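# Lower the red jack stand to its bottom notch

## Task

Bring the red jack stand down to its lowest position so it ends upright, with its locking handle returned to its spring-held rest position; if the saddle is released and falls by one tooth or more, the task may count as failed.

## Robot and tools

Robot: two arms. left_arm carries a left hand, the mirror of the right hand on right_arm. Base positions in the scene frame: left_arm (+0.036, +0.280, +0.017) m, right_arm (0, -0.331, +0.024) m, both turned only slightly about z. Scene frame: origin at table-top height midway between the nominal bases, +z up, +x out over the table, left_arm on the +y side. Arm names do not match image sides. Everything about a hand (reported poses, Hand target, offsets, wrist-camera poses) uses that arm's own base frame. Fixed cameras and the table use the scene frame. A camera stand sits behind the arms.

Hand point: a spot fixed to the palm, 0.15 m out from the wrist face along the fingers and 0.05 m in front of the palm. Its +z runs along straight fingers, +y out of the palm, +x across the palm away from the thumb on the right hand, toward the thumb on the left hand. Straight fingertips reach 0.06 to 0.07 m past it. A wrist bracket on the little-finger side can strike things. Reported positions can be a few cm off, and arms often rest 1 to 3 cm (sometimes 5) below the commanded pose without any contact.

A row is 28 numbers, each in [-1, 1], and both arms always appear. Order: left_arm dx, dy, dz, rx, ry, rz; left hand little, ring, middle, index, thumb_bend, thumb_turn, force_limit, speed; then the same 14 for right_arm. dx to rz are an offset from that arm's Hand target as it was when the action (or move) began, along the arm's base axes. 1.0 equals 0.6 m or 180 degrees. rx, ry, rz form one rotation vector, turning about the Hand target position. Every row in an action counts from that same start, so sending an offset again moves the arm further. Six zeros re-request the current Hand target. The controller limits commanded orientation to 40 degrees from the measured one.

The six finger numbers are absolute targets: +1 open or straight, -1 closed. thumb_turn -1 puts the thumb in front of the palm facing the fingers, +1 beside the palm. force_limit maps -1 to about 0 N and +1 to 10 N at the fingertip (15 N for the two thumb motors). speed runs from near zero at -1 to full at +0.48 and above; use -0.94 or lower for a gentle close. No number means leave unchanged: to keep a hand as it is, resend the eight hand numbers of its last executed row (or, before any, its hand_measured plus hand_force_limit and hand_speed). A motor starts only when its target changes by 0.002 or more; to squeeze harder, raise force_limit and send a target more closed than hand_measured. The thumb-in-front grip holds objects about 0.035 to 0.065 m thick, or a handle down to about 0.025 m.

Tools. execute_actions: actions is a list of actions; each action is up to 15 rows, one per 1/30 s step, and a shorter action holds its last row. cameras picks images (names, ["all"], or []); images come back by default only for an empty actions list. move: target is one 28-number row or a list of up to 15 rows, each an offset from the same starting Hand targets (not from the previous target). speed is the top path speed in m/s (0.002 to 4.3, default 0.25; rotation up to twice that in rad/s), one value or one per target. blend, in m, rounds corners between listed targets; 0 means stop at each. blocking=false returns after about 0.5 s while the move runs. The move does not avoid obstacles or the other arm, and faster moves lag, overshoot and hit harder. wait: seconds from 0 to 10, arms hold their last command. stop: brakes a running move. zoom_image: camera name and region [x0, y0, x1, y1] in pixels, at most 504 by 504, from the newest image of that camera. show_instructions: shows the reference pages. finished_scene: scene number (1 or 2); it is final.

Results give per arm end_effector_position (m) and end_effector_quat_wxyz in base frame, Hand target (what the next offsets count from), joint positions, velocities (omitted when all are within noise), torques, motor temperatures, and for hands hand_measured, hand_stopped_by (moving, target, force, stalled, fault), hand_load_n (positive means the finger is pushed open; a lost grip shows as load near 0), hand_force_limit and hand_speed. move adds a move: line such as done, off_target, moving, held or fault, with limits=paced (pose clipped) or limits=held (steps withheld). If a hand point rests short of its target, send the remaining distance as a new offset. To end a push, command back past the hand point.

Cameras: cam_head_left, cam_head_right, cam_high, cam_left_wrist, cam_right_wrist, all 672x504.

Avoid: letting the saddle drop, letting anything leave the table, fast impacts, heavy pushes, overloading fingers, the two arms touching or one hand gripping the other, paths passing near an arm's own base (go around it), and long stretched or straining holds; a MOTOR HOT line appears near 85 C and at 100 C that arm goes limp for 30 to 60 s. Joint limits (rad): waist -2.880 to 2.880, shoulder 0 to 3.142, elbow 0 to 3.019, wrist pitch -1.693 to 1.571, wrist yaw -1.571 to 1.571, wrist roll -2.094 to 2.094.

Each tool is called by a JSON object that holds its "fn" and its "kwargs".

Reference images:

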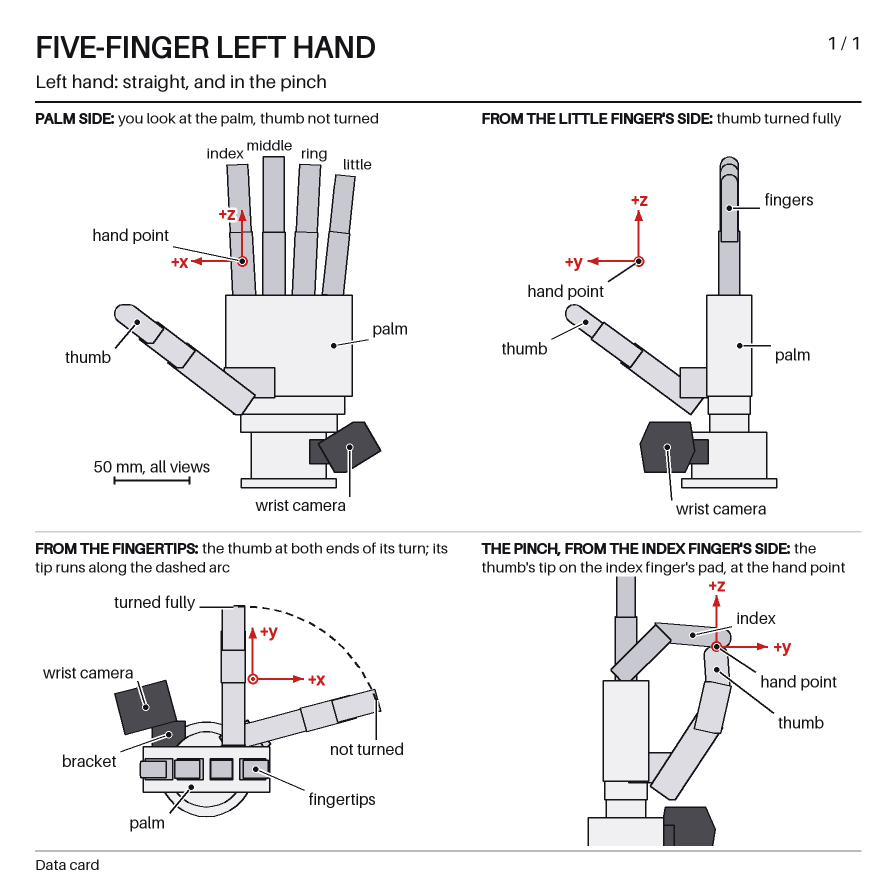

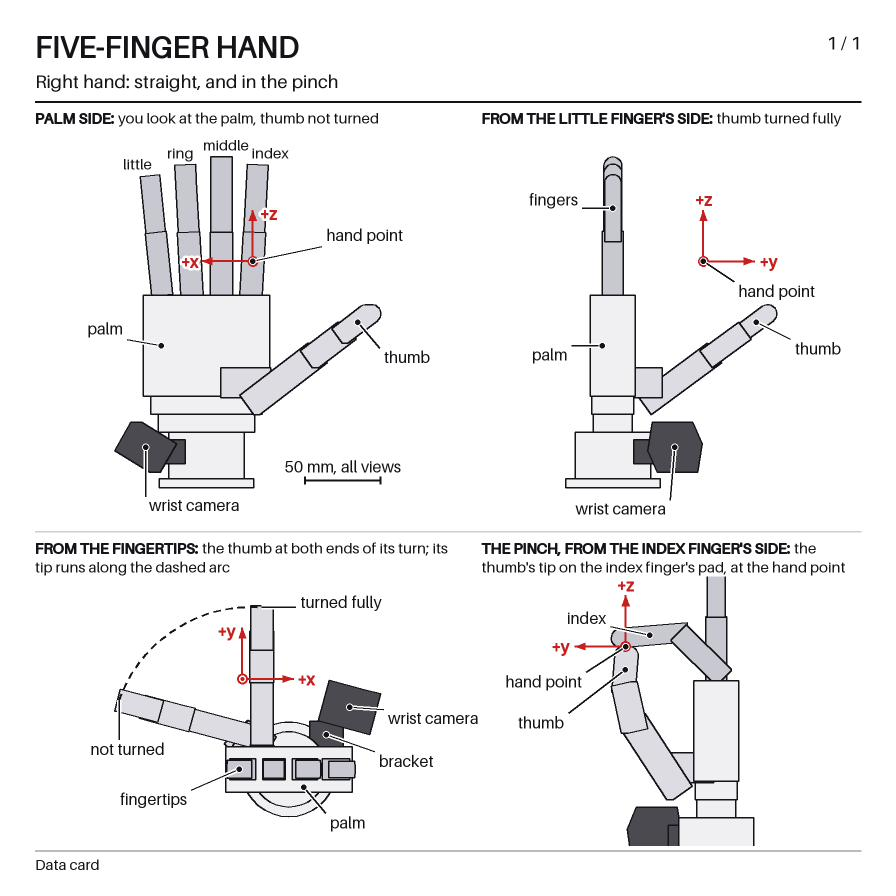

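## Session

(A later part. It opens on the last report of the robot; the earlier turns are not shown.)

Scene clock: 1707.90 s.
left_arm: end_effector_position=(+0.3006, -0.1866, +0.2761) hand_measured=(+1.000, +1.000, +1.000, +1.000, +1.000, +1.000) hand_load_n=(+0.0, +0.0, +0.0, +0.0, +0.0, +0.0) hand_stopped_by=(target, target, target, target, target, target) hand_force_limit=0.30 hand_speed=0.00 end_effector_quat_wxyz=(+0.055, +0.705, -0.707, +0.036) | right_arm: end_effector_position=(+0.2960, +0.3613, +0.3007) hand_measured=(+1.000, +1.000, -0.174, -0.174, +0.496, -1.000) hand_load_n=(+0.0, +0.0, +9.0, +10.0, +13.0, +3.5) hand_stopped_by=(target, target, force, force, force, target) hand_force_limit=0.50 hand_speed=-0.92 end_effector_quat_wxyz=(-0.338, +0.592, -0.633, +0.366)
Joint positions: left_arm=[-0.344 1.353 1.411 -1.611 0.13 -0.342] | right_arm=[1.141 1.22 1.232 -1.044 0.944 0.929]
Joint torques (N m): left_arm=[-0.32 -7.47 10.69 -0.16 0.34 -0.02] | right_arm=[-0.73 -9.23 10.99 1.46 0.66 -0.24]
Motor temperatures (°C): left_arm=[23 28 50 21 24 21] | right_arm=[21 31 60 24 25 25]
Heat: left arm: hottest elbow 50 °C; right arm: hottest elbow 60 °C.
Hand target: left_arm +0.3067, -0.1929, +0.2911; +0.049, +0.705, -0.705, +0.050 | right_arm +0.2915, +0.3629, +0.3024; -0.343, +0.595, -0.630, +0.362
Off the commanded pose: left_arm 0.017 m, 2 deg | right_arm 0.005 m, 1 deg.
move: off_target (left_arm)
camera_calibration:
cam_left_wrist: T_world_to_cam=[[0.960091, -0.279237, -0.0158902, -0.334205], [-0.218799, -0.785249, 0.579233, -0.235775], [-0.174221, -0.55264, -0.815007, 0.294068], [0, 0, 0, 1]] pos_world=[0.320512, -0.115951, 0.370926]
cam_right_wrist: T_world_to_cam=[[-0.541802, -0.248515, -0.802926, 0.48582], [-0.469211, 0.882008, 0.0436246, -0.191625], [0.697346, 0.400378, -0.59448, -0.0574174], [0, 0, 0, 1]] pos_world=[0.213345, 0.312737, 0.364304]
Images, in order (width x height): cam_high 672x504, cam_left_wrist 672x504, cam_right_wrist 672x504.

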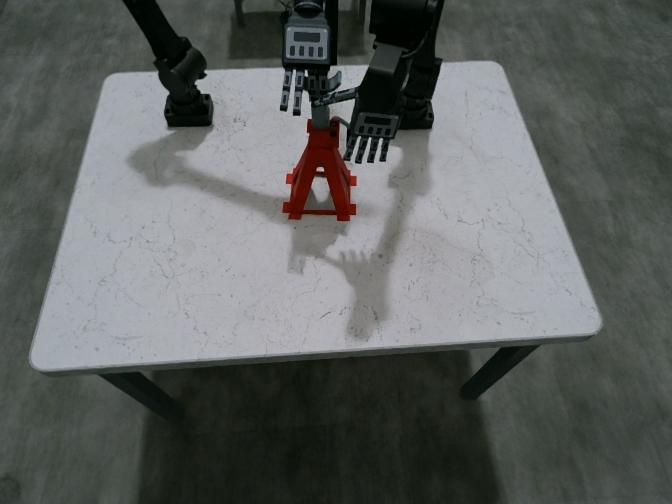

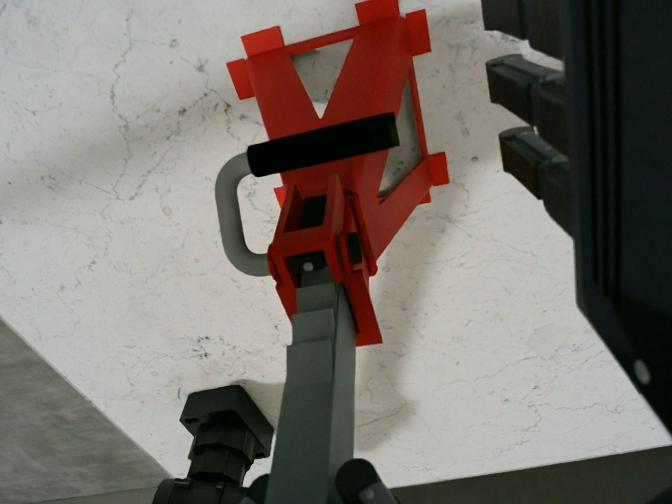

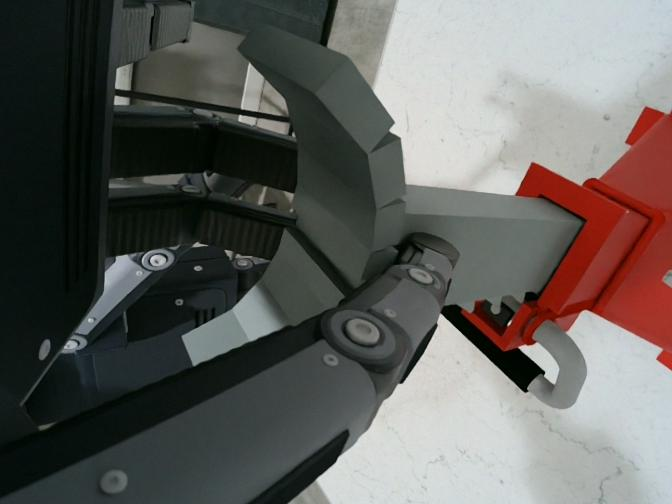

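{"fn": "execute_actions", "kwargs": {"actions": [[[0,0,0,0,0,0,1,1,0,0,1,-1,0.3,0, 0,0,0,0,0,0,1,1,-0.12,-0.12,0.54,-1,0.5,-0.92]],[[0,0,0,0,0,0,1,1,0,0,1,-1,0.3,0, 0,0,0,0,0,0,1,1,-0.12,-0.12,0.54,-1,0.5,-0.92]]]}}

{"fn": "move", "kwargs": {"target": [-0.008,-0.028,-0.085,0,0,0,1,1,0,0,1,-1,0.3,0, 0,0,0,0,0,0,1,1,-0.12,-0.12,0.54,-1,0.5,-0.92], "speed": 0.1, "cameras": ["cam_left_wrist","cam_right_wrist","cam_high"]}}

Scene clock: 1776.00 s.
left_arm: end_effector_position=(+0.3052, -0.1884, +0.2750) hand_measured=(+1.000, +1.000, +0.000, +0.000, +1.000, +0.686) hand_load_n=(+0.0, +0.0, +0.0, +0.0, -2.0, +5.5) hand_stopped_by=(target, target, target, target, target, force) hand_force_limit=0.30 hand_speed=0.00 end_effector_quat_wxyz=(+0.051, +0.718, -0.694, +0.037) | right_arm: end_effector_position=(+0.2941, +0.3624, +0.3005) hand_measured=(+1.000, +1.000, -0.120, -0.120, +0.540, -1.000) hand_load_n=(+0.0, +0.0, +1.5, -1.0, +0.0, +0.0) hand_stopped_by=(target, target, target, target, target, target) hand_force_limit=0.50 hand_speed=-0.92 end_effector_quat_wxyz=(-0.338, +0.595, -0.631, +0.366)
Joint positions: left_arm=[-0.343 1.356 1.412 -1.602 0.123 -0.379] | right_arm=[1.146 1.22 1.232 -1.044 0.944 0.924]
Joint torques (N m): left_arm=[-0.38 -7.71 10.58 -0.49 0.61 0.37] | right_arm=[-0.73 -9.47 10.96 1.54 0.67 -0.11]
Motor temperatures (°C): left_arm=[23 30 52 21 24 21] | right_arm=[21 32 56 24 24 25]
Heat: left arm: hottest elbow 52 °C; right arm: hottest elbow 56 °C.
Hand target: left_arm +0.3066, -0.1929, +0.2910; +0.049, +0.705, -0.706, +0.049 | right_arm +0.2916, +0.3630, +0.3024; -0.343, +0.595, -0.630, +0.362
Off the commanded pose: left_arm 0.017 m, 2 deg | right_arm 0.003 m, 1 deg.

Scene clock: 1777.13 s.
left_arm: end_effector_position=(+0.3033, -0.2036, +0.2411) hand_measured=(+1.000, +1.000, +0.000, +0.000, +1.000, +0.686) hand_load_n=(+0.0, +0.0, +0.0, +0.0, +0.0, +0.0) hand_stopped_by=(target, target, target, target, target, force) hand_force_limit=0.30 hand_speed=0.00 end_effector_quat_wxyz=(+0.049, +0.706, -0.705, +0.046) | right_arm: end_effector_position=(+0.2941, +0.3624, +0.3005) hand_measured=(+1.000, +1.000, -0.120, -0.120, +0.540, -1.000) hand_load_n=(+0.0, +0.0, +0.5, +0.0, +0.0, +0.0) hand_stopped_by=(target, target, target, target, target, target) hand_force_limit=0.50 hand_speed=-0.92 end_effector_quat_wxyz=(-0.338, +0.595, -0.631, +0.366)
Joint positions: left_arm=[-0.382 1.356 1.325 -1.493 0.126 -0.387] | right_arm=[1.146 1.22 1.232 -1.044 0.944 0.924]
Joint torques (N m): left_arm=[-0.79 -7.71 7.3 0.75 0.38 -0.02] | right_arm=[-0.79 -9.11 10.86 1.48 0.74 -0.11]
Motor temperatures (°C): left_arm=[23 30 52 21 24 21] | right_arm=[21 32 56 24 24 25]
Heat: left arm: hottest elbow 52 °C; right arm: hottest elbow 56 °C.
Hand target: left_arm +0.3018, -0.2097, +0.2400; +0.048, +0.705, -0.705, +0.049 | right_arm +0.2916, +0.3630, +0.3024; -0.343, +0.595, -0.630, +0.362
Off the commanded pose: left_arm 0.006 m, 0 deg | right_arm 0.003 m, 1 deg.
move: done
camera_calibration:
cam_left_wrist: T_world_to_cam=[[0.961888, -0.27334, 0.00748408, -0.347041], [-0.227045, -0.783125, 0.578935, -0.225243], [-0.152385, -0.55857, -0.81534, 0.24892], [0, 0, 0, 1]] pos_world=[0.320606, -0.132215, 0.335952]
cam_right_wrist: T_world_to_cam=[[-0.540695, -0.25535, -0.801527, 0.486653], [-0.475545, 0.878743, 0.040844, -0.189619], [0.693906, 0.403246, -0.596562, -0.0561741], [0, 0, 0, 1]] pos_world=[0.211938, 0.313545, 0.364299]
Images, in order (width x height): cam_high 672x504, cam_left_wrist 672x504, cam_right_wrist 672x504.

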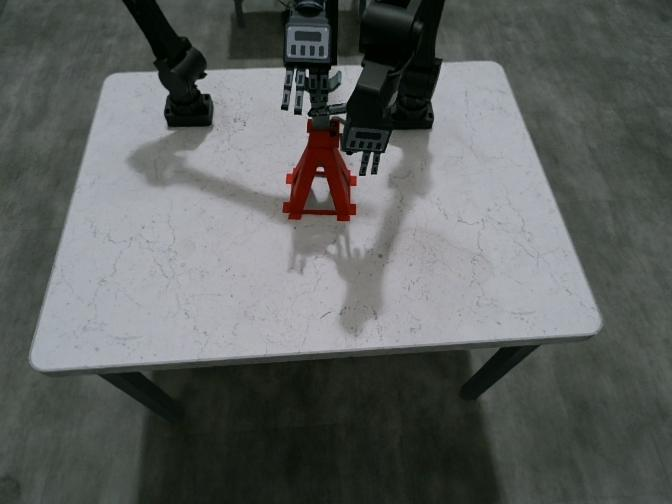

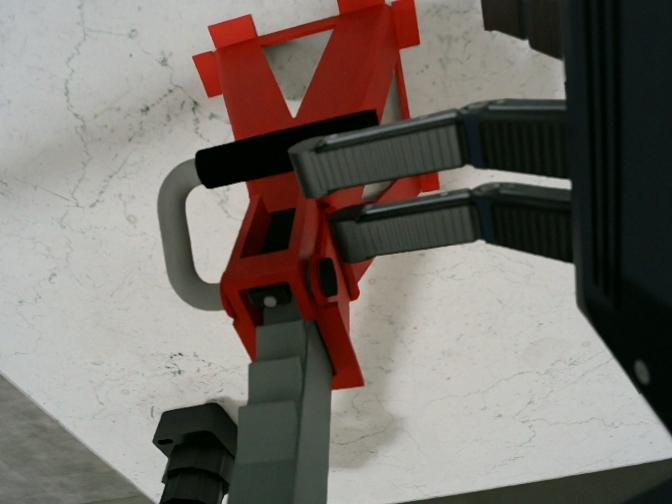

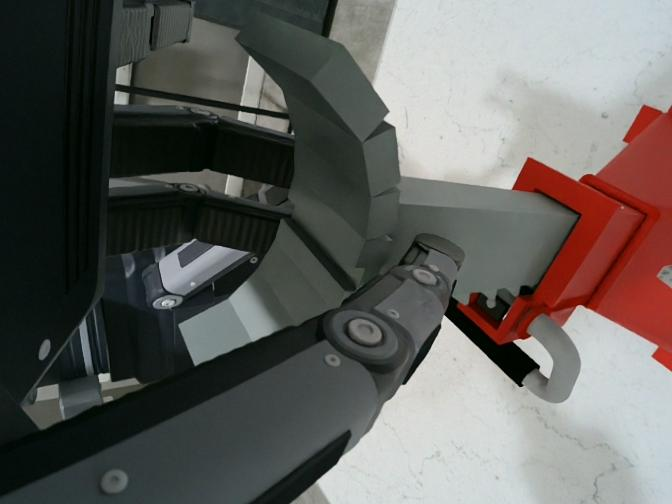

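{"fn": "move", "kwargs": {"target": [0,0.1,0.0,0,0,0,1,1,0,0,1,0.686,0.3,0, 0,0,0,0,0,0,1,1,-0.12,-0.12,0.54,-1,0.5,-0.92], "speed": 0.1}}

{"fn": "move", "kwargs": {"target": [0,0.0,0.0,0,0,0,1,1,0,0,1,-1,0.3,0, 0,0,0,0,0,0,1,1,-0.12,-0.12,0.54,-1,0.5,-0.92], "speed": 0.1, "cameras": ["cam_left_wrist","cam_right_wrist","cam_high"]}}

{"fn": "zoom_image", "kwargs": {"camera": "cam_left_wrist", "region": [160, 120, 400, 360]}}

Scene clock: 1789.50 s.
left_arm: end_effector_position=(+0.3057, -0.1554, +0.2376) hand_measured=(+1.000, +1.000, +0.000, +0.000, +1.000, +0.686) hand_load_n=(+0.0, +0.0, +0.0, +0.0, +0.0, +0.0) hand_stopped_by=(target, target, target, target, target, target) hand_force_limit=0.30 hand_speed=0.00 end_effector_quat_wxyz=(+0.047, +0.706, -0.705, +0.049) | right_arm: end_effector_position=(+0.2941, +0.3624, +0.3005) hand_measured=(+1.000, +1.000, -0.120, -0.120, +0.540, -1.000) hand_load_n=(+0.0, +0.0, +0.5, +0.5, +0.0, +0.0) hand_stopped_by=(target, target, target, target, target, target) hand_force_limit=0.50 hand_speed=-0.92 end_effector_quat_wxyz=(-0.338, +0.595, -0.631, +0.366)
Joint positions: left_arm=[-0.261 1.32 1.283 -1.495 0.132 -0.265] | right_arm=[1.146 1.22 1.232 -1.044 0.944 0.924]
Joint torques (N m): left_arm=[1.26 -7.82 7.2 -0.12 0.43 0.24] | right_arm=[-1.55 -8.88 11.06 1.46 0.69 -0.16]
Motor temperatures (°C): left_arm=[23 29 52 21 24 21] | right_arm=[21 32 56 24 24 25]
Heat: left arm: hottest elbow 52 °C; right arm: hottest elbow 56 °C.
Hand target: left_arm +0.3020, -0.1497, +0.2400; +0.049, +0.705, -0.705, +0.050 | right_arm +0.2916, +0.3630, +0.3024; -0.343, +0.595, -0.630, +0.362
Off the commanded pose: left_arm 0.007 m, 0 deg | right_arm 0.003 m, 1 deg.
move: done

Scene clock: 1790.67 s.
left_arm: end_effector_position=(+0.3057, -0.1553, +0.2376) hand_measured=(+1.000, +1.000, +0.000, +0.000, +1.000, -1.000) hand_load_n=(+0.0, +0.0, +0.0, +0.0, +0.0, +0.0) hand_stopped_by=(target, target, target, target, target, target) hand_force_limit=0.30 hand_speed=0.00 end_effector_quat_wxyz=(+0.047, +0.705, -0.706, +0.049) | right_arm: end_effector_position=(+0.2941, +0.3624, +0.3005) hand_measured=(+1.000, +1.000, -0.120, -0.120, +0.540, -1.000) hand_load_n=(-0.5, +0.0, +0.0, +0.0, +0.0, +0.0) hand_stopped_by=(target, target, target, target, target, target) hand_force_limit=0.50 hand_speed=-0.92 end_effector_quat_wxyz=(-0.338, +0.595, -0.631, +0.366)
Joint positions: left_arm=[-0.261 1.32 1.283 -1.495 0.132 -0.263] | right_arm=[1.146 1.22 1.232 -1.044 0.944 0.924]
Joint torques (N m): left_arm=[1.2 -7.82 7.2 -0.12 0.4 0.26] | right_arm=[-0.85 -9.82 11 1.48 0.69 -0.12]
Motor temperatures (°C): left_arm=[23 29 52 21 24 21] | right_arm=[21 32 56 24 24 25]
Heat: left arm: hottest elbow 52 °C; right arm: hottest elbow 56 °C.
Hand target: left_arm +0.3020, -0.1496, +0.2400; +0.048, +0.705, -0.705, +0.049 | right_arm +0.2916, +0.3630, +0.3024; -0.343, +0.595, -0.630, +0.362
Off the commanded pose: left_arm 0.007 m, 0 deg | right_arm 0.003 m, 1 deg.
move: done
camera_calibration:
cam_left_wrist: T_world_to_cam=[[0.961319, -0.27501, 0.0153482, -0.338125], [-0.232683, -0.781019, 0.579541, -0.182956], [-0.147392, -0.560695, -0.814799, 0.271403], [0, 0, 0, 1]] pos_world=[0.322478, -0.0837052, 0.332359]
cam_right_wrist: T_world_to_cam=[[-0.540695, -0.25535, -0.801527, 0.486653], [-0.475545, 0.878743, 0.040844, -0.189619], [0.693906, 0.403246, -0.596562, -0.0561741], [0, 0, 0, 1]] pos_world=[0.211938, 0.313545, 0.364299]
Images, in order (width x height): cam_high 672x504, cam_left_wrist 672x504, cam_right_wrist 672x504.

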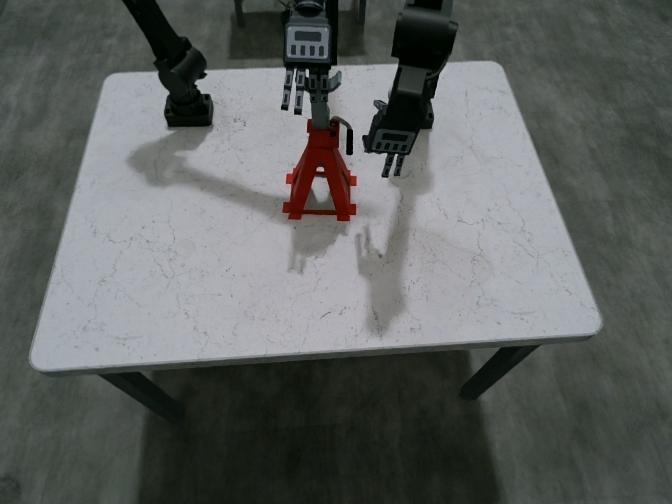

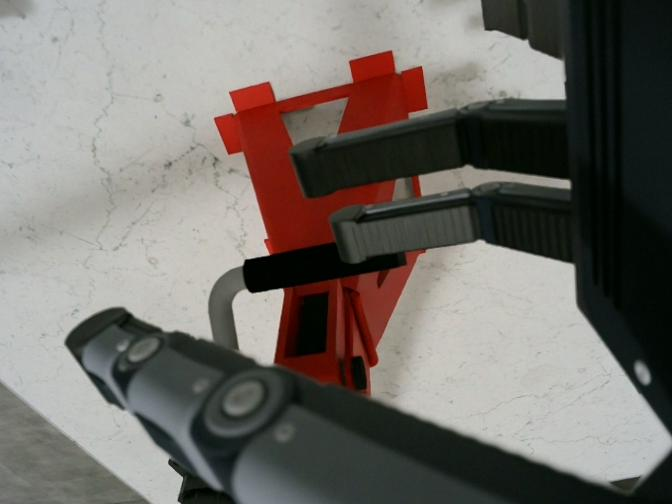

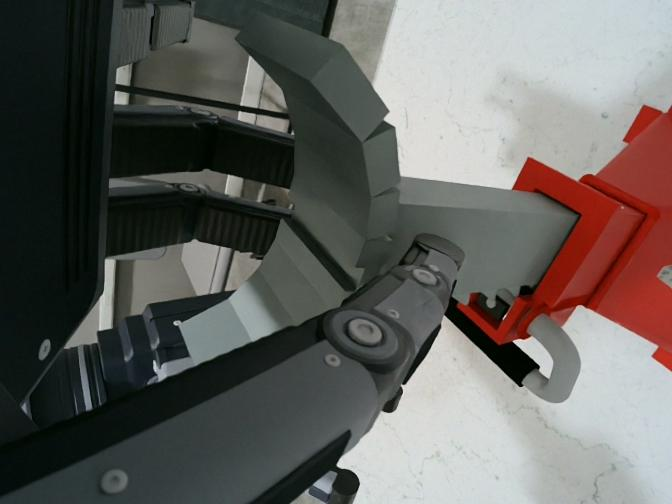

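Scaled by 2.100 from the camera's 672x504 image, which has a finer 960x720 frame.

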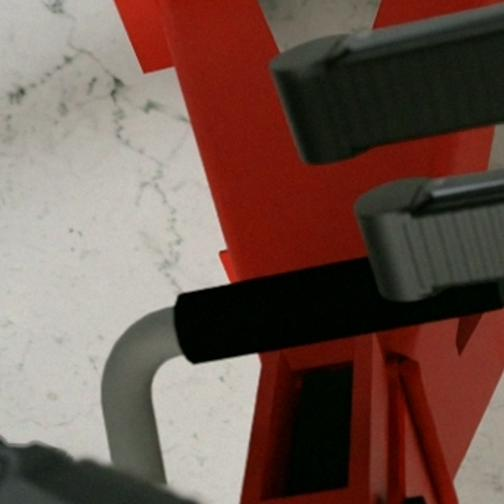

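{"fn": "move", "kwargs": {"target": [[-0.005,-0.1,0.0,0,0,0,1,1,0,0,1,-1,0.3,0, 0,0,0,0,0,0,1,1,-0.12,-0.12,0.54,-1,0.5,-0.92],[-0.005,-0.1,-0.04,0,0,0,1,1,0,0,1,-1,0.3,0, 0,0,0,0,0,0,1,1,-0.12,-0.12,0.54,-1,0.5,-0.92]], "speed": 0.08, "cameras": ["cam_left_wrist","cam_right_wrist","cam_high"]}}

{"fn": "zoom_image", "kwargs": {"camera": "cam_left_wrist", "region": [120, 80, 420, 380]}}

Scene clock: 1802.17 s.
left_arm: end_effector_position=(+0.2976, -0.2039, +0.2240) hand_measured=(+1.000, +1.000, +0.000, +0.000, +1.000, -1.000) hand_load_n=(+0.0, +0.0, +0.0, +0.0, +0.0, +0.0) hand_stopped_by=(target, target, target, target, target, target) hand_force_limit=0.30 hand_speed=0.00 end_effector_quat_wxyz=(+0.047, +0.705, -0.705, +0.056) | right_arm: end_effector_position=(+0.2941, +0.3624, +0.3005) hand_measured=(+1.000, +1.000, -0.120, -0.120, +0.540, -1.000) hand_load_n=(+0.0, +0.0, +0.0, +0.0, +0.0, +0.0) hand_stopped_by=(target, target, target, target, target, target) hand_force_limit=0.50 hand_speed=-0.92 end_effector_quat_wxyz=(-0.338, +0.595, -0.631, +0.366)
Joint positions: left_arm=[-0.387 1.332 1.258 -1.43 0.13 -0.391] | right_arm=[1.146 1.22 1.232 -1.044 0.944 0.924]
Joint torques (N m): left_arm=[-0.67 -5.83 7.36 0.81 0.18 -0.03] | right_arm=[-1.38 -8.7 10.92 1.55 0.63 -0.14]
Motor temperatures (°C): left_arm=[23 29 51 21 24 21] | right_arm=[21 32 56 24 24 25]
Heat: left arm: hottest elbow 51 °C; right arm: hottest elbow 56 °C.
Hand target: left_arm +0.2989, -0.2097, +0.2161; +0.049, +0.705, -0.705, +0.050 | right_arm +0.2916, +0.3630, +0.3024; -0.343, +0.595, -0.630, +0.362
Off the commanded pose: left_arm 0.010 m, 1 deg | right_arm 0.003 m, 1 deg.
move: done
camera_calibration:
cam_left_wrist: T_world_to_cam=[[0.961209, -0.274526, 0.0266918, -0.345893], [-0.237935, -0.776343, 0.583677, -0.213326], [-0.139513, -0.567387, -0.811547, 0.227359], [0, 0, 0, 1]] pos_world=[0.313437, -0.13157, 0.318259]
cam_right_wrist: T_world_to_cam=[[-0.540695, -0.25535, -0.801527, 0.486653], [-0.475545, 0.878743, 0.040844, -0.189619], [0.693906, 0.403246, -0.596562, -0.0561741], [0, 0, 0, 1]] pos_world=[0.211938, 0.313545, 0.364299]
Images, in order (width x height): cam_high 672x504, cam_left_wrist 672x504, cam_right_wrist 672x504.

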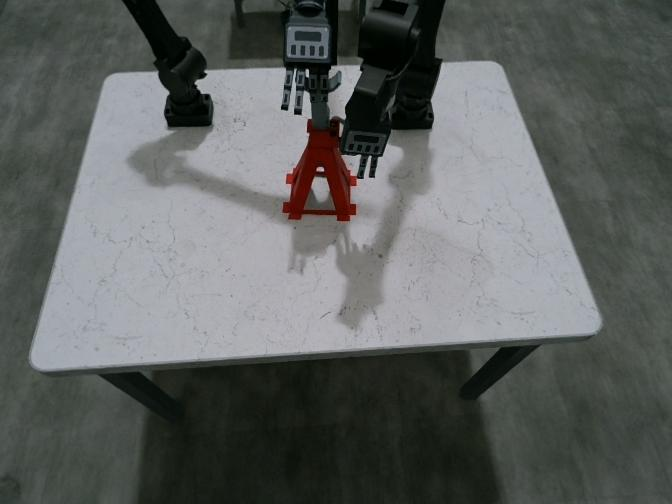

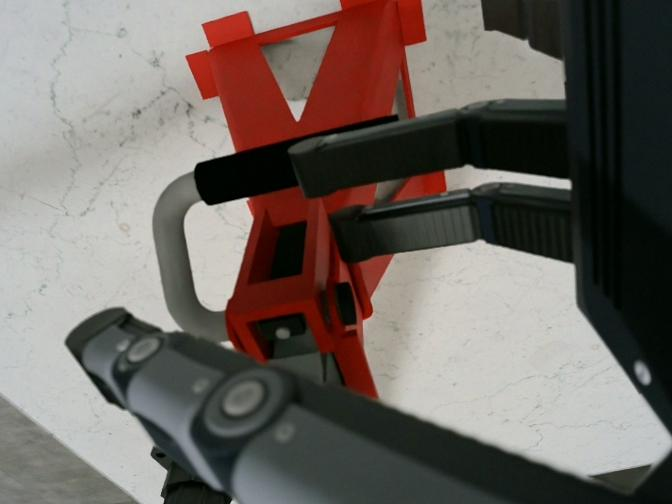

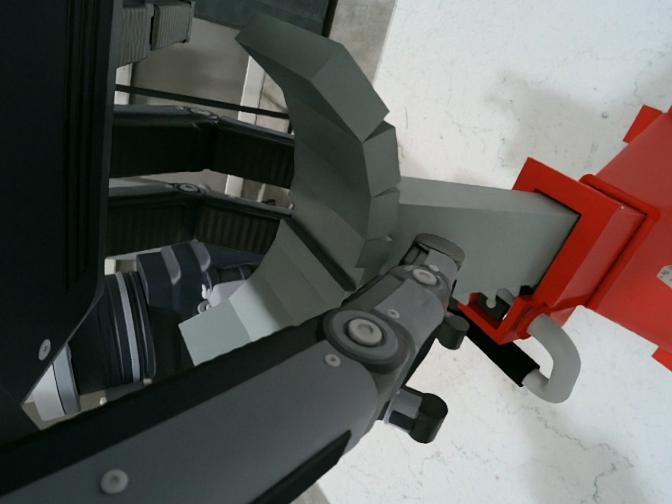

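Scaled by 1.680 from the camera's 672x504 image, which has a finer 960x720 frame.

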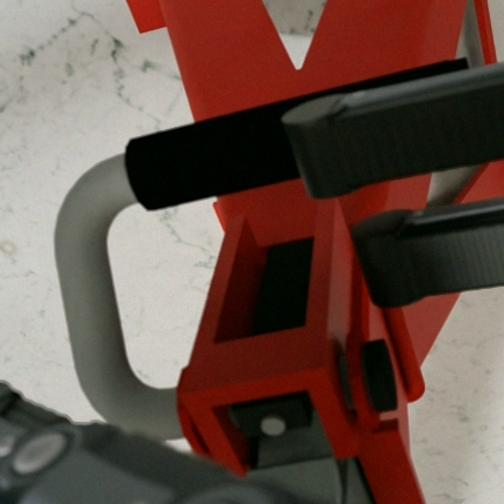

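{"fn": "move", "kwargs": {"target": [0,0,-0.0,0,0,0,1,1,0,1,1,-1,0.3,0, 0,0,0,0,0,0,1,1,-0.12,-0.12,0.54,-1,0.5,-0.92], "speed": 0.08}}

{"fn": "move", "kwargs": {"target": [0,0,-0.045,0,0,0,1,1,0,1,1,-1,0.3,0, 0,0,0,0,0,0,1,1,-0.12,-0.12,0.54,-1,0.5,-0.92], "speed": 0.05, "cameras": ["cam_left_wrist","cam_right_wrist","cam_high"]}}

{"fn": "zoom_image", "kwargs": {"camera": "cam_left_wrist", "region": [120, 80, 420, 380]}}

{"fn": "zoom_image", "kwargs": {"camera": "cam_right_wrist", "region": [400, 230, 672, 504]}}

Scene clock: 1827.63 s.
left_arm: end_effector_position=(+0.2976, -0.2039, +0.2239) hand_measured=(+1.000, +1.000, +0.000, +1.000, +1.000, -1.000) hand_load_n=(+0.0, +0.0, +0.0, +0.0, +0.0, +0.5) hand_stopped_by=(target, target, target, target, target, target) hand_force_limit=0.30 hand_speed=0.00 end_effector_quat_wxyz=(+0.047, +0.705, -0.705, +0.056) | right_arm: end_effector_position=(+0.2941, +0.3624, +0.3005) hand_measured=(+1.000, +1.000, -0.120, -0.120, +0.540, -1.000) hand_load_n=(+0.0, +0.0, +0.5, +0.0, +0.0, +0.0) hand_stopped_by=(target, target, target, target, target, target) hand_force_limit=0.50 hand_speed=-0.92 end_effector_quat_wxyz=(-0.338, +0.595, -0.631, +0.366)
Joint positions: left_arm=[-0.387 1.332 1.258 -1.43 0.129 -0.391] | right_arm=[1.146 1.22 1.232 -1.044 0.944 0.924]
Joint torques (N m): left_arm=[-0.73 -5.83 7.36 0.77 0.19 -0.01] | right_arm=[-0.85 -8.76 10.74 1.7 0.65 -0.12]
Motor temperatures (°C): left_arm=[23 28 50 21 24 21] | right_arm=[21 32 55 24 24 25]
Heat: left arm: hottest elbow 50 °C; right arm: hottest elbow 55 °C.
Hand target: left_arm +0.2988, -0.2096, +0.2161; +0.048, +0.705, -0.705, +0.049 | right_arm +0.2916, +0.3630, +0.3024; -0.343, +0.595, -0.630, +0.362
Off the commanded pose: left_arm 0.010 m, 1 deg | right_arm 0.003 m, 1 deg.
move: done

Scene clock: 1828.57 s.
left_arm: end_effector_position=(+0.2972, -0.2050, +0.2198) hand_measured=(+1.000, +1.000, -0.002, +1.000, +1.000, -1.000) hand_load_n=(+0.0, +0.0, -14.5, +0.0, +0.0, +0.0) hand_stopped_by=(target, target, target, target, target, target) hand_force_limit=0.30 hand_speed=0.00 end_effector_quat_wxyz=(+0.044, +0.704, -0.705, +0.070) | right_arm: end_effector_position=(+0.2941, +0.3624, +0.3005) hand_measured=(+1.000, +1.000, -0.120, -0.120, +0.540, -1.000) hand_load_n=(+0.0, +0.0, +0.0, +0.0, +0.5, +0.0) hand_stopped_by=(target, target, target, target, target, target) hand_force_limit=0.50 hand_speed=-0.92 end_effector_quat_wxyz=(-0.338, +0.595, -0.631, +0.366)
Joint positions: left_arm=[-0.387 1.313 1.23 -1.392 0.135 -0.391] | right_arm=[1.146 1.22 1.232 -1.044 0.944 0.924]
Joint torques (N m): left_arm=[-0.62 -3.84 4.81 2.13 -0.1 0] | right_arm=[-0.38 -9.17 11.08 1.36 0.71 -0.12]
Motor temperatures (°C): left_arm=[23 28 50 21 24 21] | right_arm=[21 32 55 24 24 25]
Heat: left arm: hottest elbow 50 °C; right arm: hottest elbow 55 °C.
Hand target: left_arm +0.2989, -0.2096, +0.1890; +0.049, +0.705, -0.705, +0.049 | right_arm +0.2916, +0.3630, +0.3024; -0.343, +0.595, -0.630, +0.362
Off the commanded pose: left_arm 0.031 m, 2 deg | right_arm 0.003 m, 1 deg.
move: off_target (left_arm)
camera_calibration:
cam_left_wrist: T_world_to_cam=[[0.960315, -0.273555, 0.0544308, -0.351412], [-0.25193, -0.766977, 0.59015, -0.207116], [-0.119691, -0.580443, -0.805457, 0.213429], [0, 0, 0, 1]] pos_world=[0.310833, -0.131101, 0.313265]
cam_right_wrist: T_world_to_cam=[[-0.540695, -0.25535, -0.801527, 0.486653], [-0.475545, 0.878743, 0.040844, -0.189619], [0.693906, 0.403246, -0.596562, -0.0561741], [0, 0, 0, 1]] pos_world=[0.211938, 0.313545, 0.364299]
Images, in order (width x height): cam_high 672x504, cam_left_wrist 672x504, cam_right_wrist 672x504.

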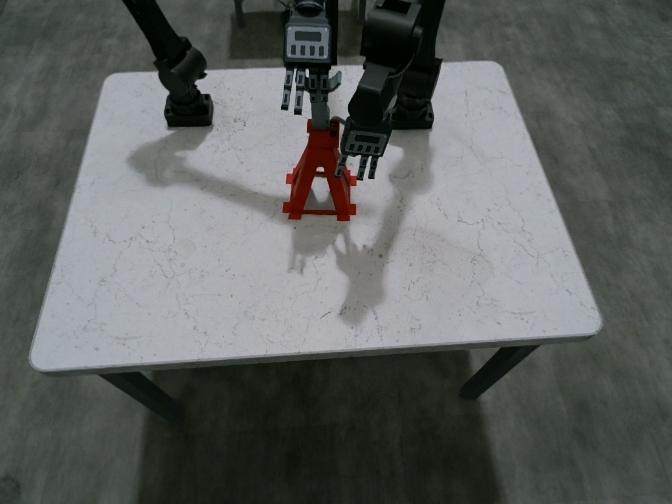

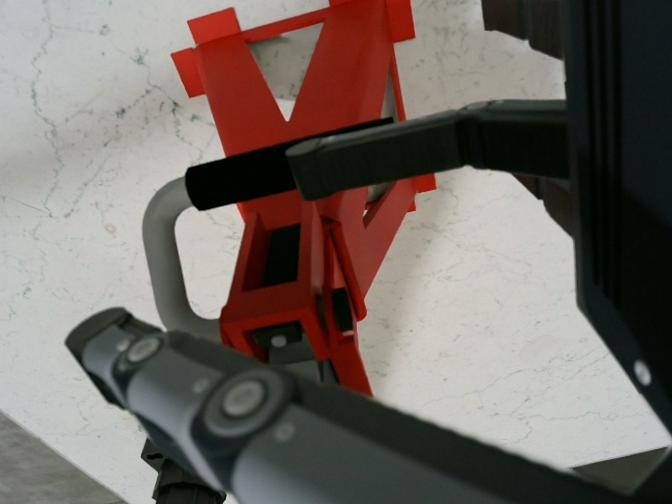

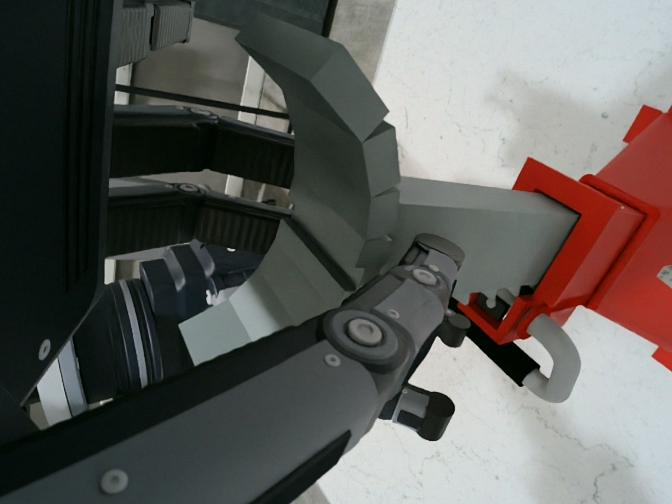

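Scaled by 1.680 from the camera's 672x504 image, which has a finer 960x720 frame.

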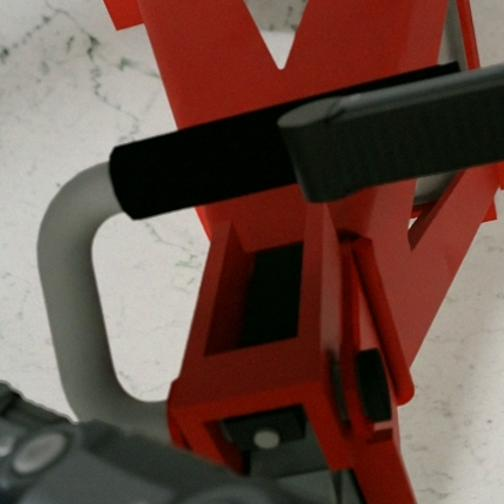

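Scaled by 1.839 from the camera's 672x504 image, which has a finer 960x720 frame.

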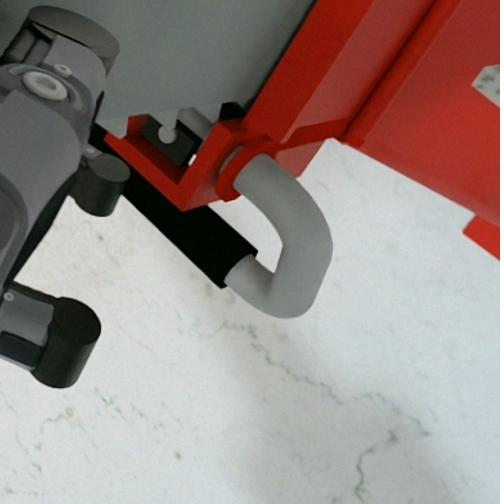

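{"fn": "move", "kwargs": {"target": [0,0,0.13,0,0,0,1,1,0,1,1,-1,0.3,0, 0,0,0,0,0,0,1,1,-0.12,-0.12,0.54,-1,0.5,-0.92], "speed": 0.12}}

{"fn": "move", "kwargs": {"target": [[0,0,0,0,0,0,1,1,1,1,1,-1,0.3,0, 0,0,0,0,0,0,1,1,-0.12,-0.12,0.54,-1,0.5,-0.92],[0,0,-0.16,0,0,0,1,1,1,1,1,-1,0.3,0, 0,0,0,0,0,0,1,1,-0.12,-0.12,0.54,-1,0.5,-0.92]], "speed": 0.12, "cameras": ["cam_left_wrist"]}}

Scene clock: 1890.27 s.
left_arm: end_effector_position=(+0.2903, -0.2012, +0.2564) hand_measured=(+1.000, +1.000, +0.000, +1.000, +1.000, -1.000) hand_load_n=(+0.0, +0.0, +0.0, +0.0, +0.0, +0.0) hand_stopped_by=(target, target, target, target, target, target) hand_force_limit=0.30 hand_speed=0.00 end_effector_quat_wxyz=(+0.053, +0.707, -0.704, +0.042) | right_arm: end_effector_position=(+0.2941, +0.3624, +0.3005) hand_measured=(+1.000, +1.000, -0.120, -0.120, +0.540, -1.000) hand_load_n=(+0.0, +0.0, +0.0, +0.0, +0.0, +0.0) hand_stopped_by=(target, target, target, target, target, target) hand_force_limit=0.50 hand_speed=-0.92 end_effector_quat_wxyz=(-0.338, +0.595, -0.631, +0.366)
Joint positions: left_arm=[-0.387 1.328 1.337 -1.542 0.13 -0.394] | right_arm=[1.146 1.22 1.232 -1.044 0.944 0.924]
Joint torques (N m): left_arm=[-0.67 -5.89 10.92 -0.16 0.18 0.02] | right_arm=[-0.85 -9.05 10.93 1.5 0.7 -0.11]
Motor temperatures (°C): left_arm=[23 28 45 22 24 21] | right_arm=[21 32 55 24 24 25]
Heat: left arm: hottest elbow 45 °C; right arm: hottest elbow 55 °C.
Hand target: left_arm +0.2989, -0.2096, +0.2669; +0.049, +0.705, -0.705, +0.049 | right_arm +0.2916, +0.3630, +0.3024; -0.343, +0.595, -0.630, +0.362
Off the commanded pose: left_arm 0.016 m, 1 deg | right_arm 0.003 m, 1 deg.
move: off_target (left_arm)

Scene clock: 1892.40 s.
left_arm: end_effector_position=(+0.2985, -0.2045, +0.1782) hand_measured=(+1.000, +1.000, +1.000, +1.000, +1.000, -1.000) hand_load_n=(+0.0, +0.0, +0.5, +0.0, +0.0, +0.0) hand_stopped_by=(target, target, target, target, target, target) hand_force_limit=0.30 hand_speed=0.00 end_effector_quat_wxyz=(+0.047, +0.706, -0.704, +0.054) | right_arm: end_effector_position=(+0.2941, +0.3624, +0.3005) hand_measured=(+1.000, +1.000, -0.120, -0.120, +0.540, -1.000) hand_load_n=(+0.0, +0.0, +0.5, +0.0, +0.0, +0.0) hand_stopped_by=(target, target, target, target, target, target) hand_force_limit=0.50 hand_speed=-0.92 end_effector_quat_wxyz=(-0.338, +0.595, -0.631, +0.366)
Joint positions: left_arm=[-0.387 1.352 1.156 -1.31 0.13 -0.394] | right_arm=[1.146 1.22 1.232 -1.044 0.944 0.924]
Joint torques (N m): left_arm=[-0.62 -6.12 7.3 0.83 0.18 0.02] | right_arm=[-0.85 -8.82 11.02 1.4 0.6 -0.15]
Motor temperatures (°C): left_arm=[23 28 45 22 24 21] | right_arm=[21 32 55 24 24 25]
Heat: left arm: hottest elbow 45 °C; right arm: hottest elbow 55 °C.
Hand target: left_arm +0.2990, -0.2097, +0.1711; +0.049, +0.705, -0.705, +0.050 | right_arm +0.2916, +0.3630, +0.3024; -0.343, +0.595, -0.630, +0.362
Off the commanded pose: left_arm 0.009 m, 1 deg | right_arm 0.003 m, 1 deg.
move: done
camera_calibration:
cam_left_wrist: T_world_to_cam=[[0.962131, -0.271556, 0.0236759, -0.344878], [-0.23384, -0.77762, 0.583631, -0.188262], [-0.140078, -0.567066, -0.811674, 0.190243], [0, 0, 0, 1]] pos_world=[0.314443, -0.132169, 0.272456]
Images, in order (width x height): cam_left_wrist 672x504.

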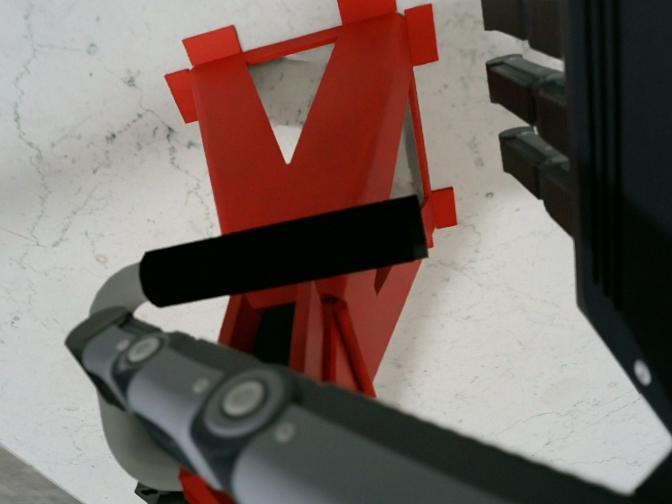

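{"fn": "move", "kwargs": {"target": [0,0.01,0.2,0,0,0,1,1,1,1,1,-1,0.3,0, 0,0,0,0,0,0,1,1,-0.12,-0.12,0.54,-1,0.5,-0.92], "speed": 0.15, "cameras": ["cam_left_wrist"]}}

{"fn": "zoom_image", "kwargs": {"camera": "cam_left_wrist", "region": [220, 150, 420, 350]}}

{"fn": "move", "kwargs": {"target": [0,0.0,0,0,0,0,1,1,1,1,1,-1,0.3,0, 0.01,0.01,0.04,0.01,-0.006,0,1,1,-0.12,-0.12,0.54,-1,0.5,-0.92], "speed": 0.05, "cameras": ["cam_left_wrist","cam_right_wrist"]}}

{"fn": "zoom_image", "kwargs": {"camera": "cam_left_wrist", "region": [220, 150, 420, 350]}}

Scene clock: 1933.57 s.
left_arm: end_effector_position=(+0.2909, -0.2013, +0.2737) hand_measured=(+1.000, +1.000, +1.000, +1.000, +1.000, -1.000) hand_load_n=(-0.5, +0.0, +0.0, +0.0, +0.0, +0.0) hand_stopped_by=(target, target, target, target, target, target) hand_force_limit=0.30 hand_speed=0.00 end_effector_quat_wxyz=(+0.057, +0.708, -0.704, +0.032) | right_arm: end_effector_position=(+0.2941, +0.3624, +0.3005) hand_measured=(+1.000, +1.000, -0.120, -0.120, +0.540, -1.000) hand_load_n=(+0.0, +0.0, +0.5, +0.0, +0.0, +0.0) hand_stopped_by=(target, target, target, target, target, target) hand_force_limit=0.50 hand_speed=-0.92 end_effector_quat_wxyz=(-0.338, +0.595, -0.631, +0.366)
Joint positions: left_arm=[-0.387 1.347 1.397 -1.607 0.13 -0.394] | right_arm=[1.146 1.22 1.232 -1.044 0.944 0.924]
Joint torques (N m): left_arm=[0.44 -7.59 10.99 -0.21 0.22 0.17] | right_arm=[-1.14 -9.29 10.93 1.5 0.67 -0.16]
Motor temperatures (°C): left_arm=[23 28 48 21 24 21] | right_arm=[21 32 55 24 24 25]
Heat: left arm: hottest elbow 48 °C; right arm: hottest elbow 55 °C.
Hand target: left_arm +0.2989, -0.2037, +0.2911; +0.049, +0.705, -0.705, +0.050 | right_arm +0.2916, +0.3630, +0.3024; -0.343, +0.595, -0.630, +0.362
Off the commanded pose: left_arm 0.019 m, 2 deg | right_arm 0.003 m, 1 deg.
move: off_target (left_arm)
camera_calibration:
cam_left_wrist: T_world_to_cam=[[0.962071, -0.271589, -0.0256692, -0.325387], [-0.207148, -0.788526, 0.579065, -0.252041], [-0.177509, -0.551784, -0.814877, 0.283379], [0, 0, 0, 1]] pos_world=[0.311138, -0.130749, 0.368514]
Images, in order (width x height): cam_left_wrist 672x504.

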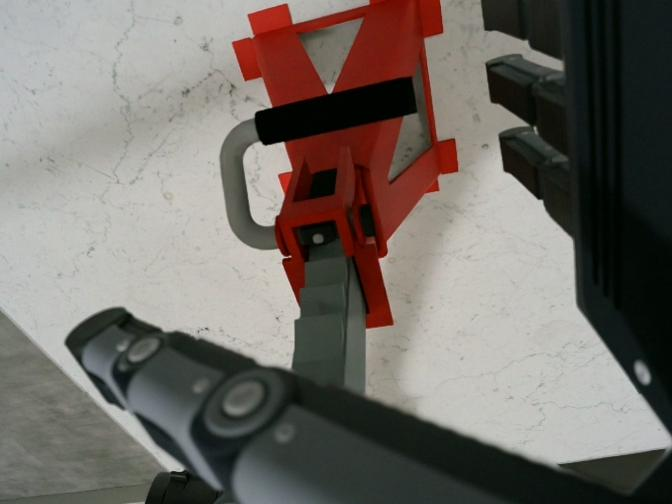

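Scaled by 2.520 from the camera's 672x504 image, which has a finer 960x720 frame.

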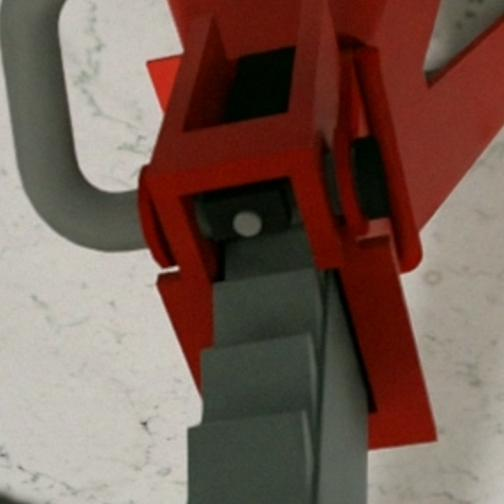

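Scene clock: 1934.40 s.
left_arm: end_effector_position=(+0.2908, -0.2013, +0.2737) hand_measured=(+1.000, +1.000, +1.000, +1.000, +1.000, -1.000) hand_load_n=(+0.0, +0.0, +0.0, +0.0, +0.0, +0.0) hand_stopped_by=(target, target, target, target, target, target) hand_force_limit=0.30 hand_speed=0.00 end_effector_quat_wxyz=(+0.057, +0.708, -0.704, +0.031) | right_arm: end_effector_position=(+0.2940, +0.3621, +0.3004) hand_measured=(+1.000, +1.000, -0.120, -0.120, +0.540, -1.000) hand_load_n=(+0.0, +0.0, +0.5, +0.0, +0.0, +0.0) hand_stopped_by=(target, target, target, target, target, target) hand_force_limit=0.50 hand_speed=-0.92 end_effector_quat_wxyz=(-0.337, +0.597, -0.629, +0.367)
Joint positions: left_arm=[-0.387 1.347 1.397 -1.607 0.13 -0.394] | right_arm=[1.146 1.22 1.232 -1.044 0.944 0.918]
Joint torques (N m): left_arm=[0.38 -7.59 10.99 -0.18 0.22 0.17] | right_arm=[-2.02 -8.7 15.38 1.57 0.66 -0.2]
Motor temperatures (°C): left_arm=[23 28 48 21 24 21] | right_arm=[21 32 55 24 24 25]
Heat: left arm: hottest elbow 48 °C; right arm: hottest elbow 55 °C.
Hand target: left_arm +0.2989, -0.2037, +0.2911; +0.049, +0.705, -0.705, +0.050 | right_arm +0.2976, +0.3690, +0.3264; -0.358, +0.586, -0.632, +0.358
Off the commanded pose: left_arm 0.019 m, 2 deg | right_arm 0.027 m, 3 deg.
move: off_target (left_arm, right_arm)
camera_calibration:
cam_left_wrist: T_world_to_cam=[[0.962059, -0.271596, -0.0260537, -0.325148], [-0.206945, -0.788594, 0.579045, -0.252126], [-0.177812, -0.551683, -0.814879, 0.283469], [0, 0, 0, 1]] pos_world=[0.31104, -0.130749, 0.368514]
cam_right_wrist: T_world_to_cam=[[-0.540248, -0.260856, -0.800054, 0.487825], [-0.478032, 0.877577, 0.036666, -0.186988], [0.692544, 0.40226, -0.598807, -0.0546896], [0, 0, 0, 1]] pos_world=[0.212036, 0.313348, 0.364394]
Images, in order (width x height): cam_left_wrist 672x504, cam_right_wrist 672x504.

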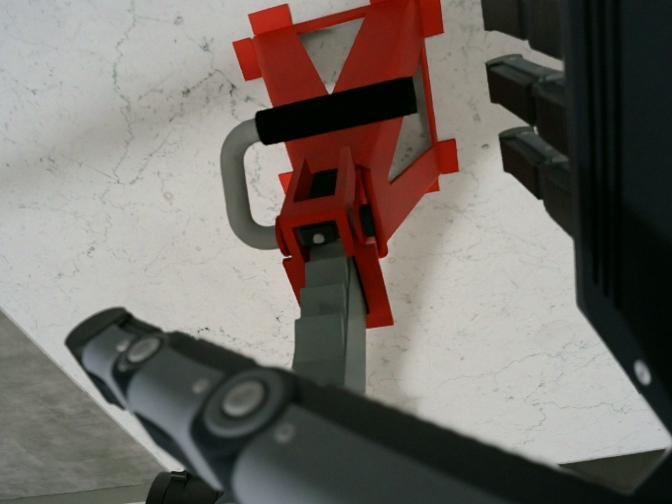

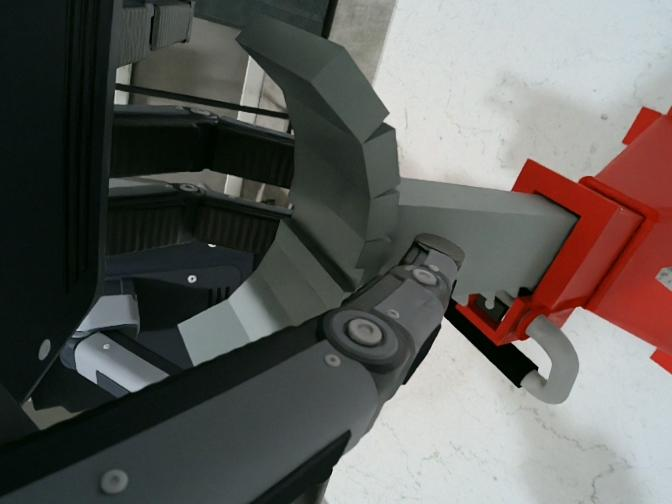

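Scaled by 2.520 from the camera's 672x504 image, which has a finer 960x720 frame.

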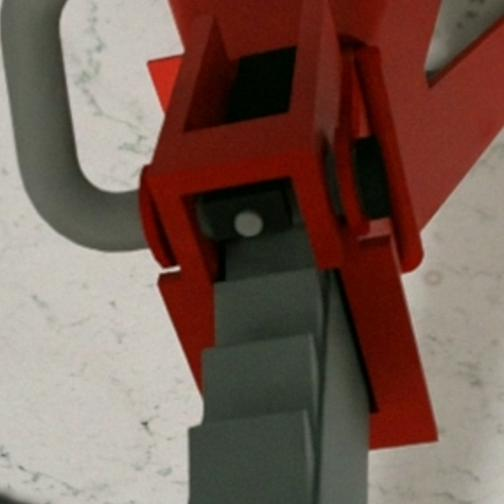

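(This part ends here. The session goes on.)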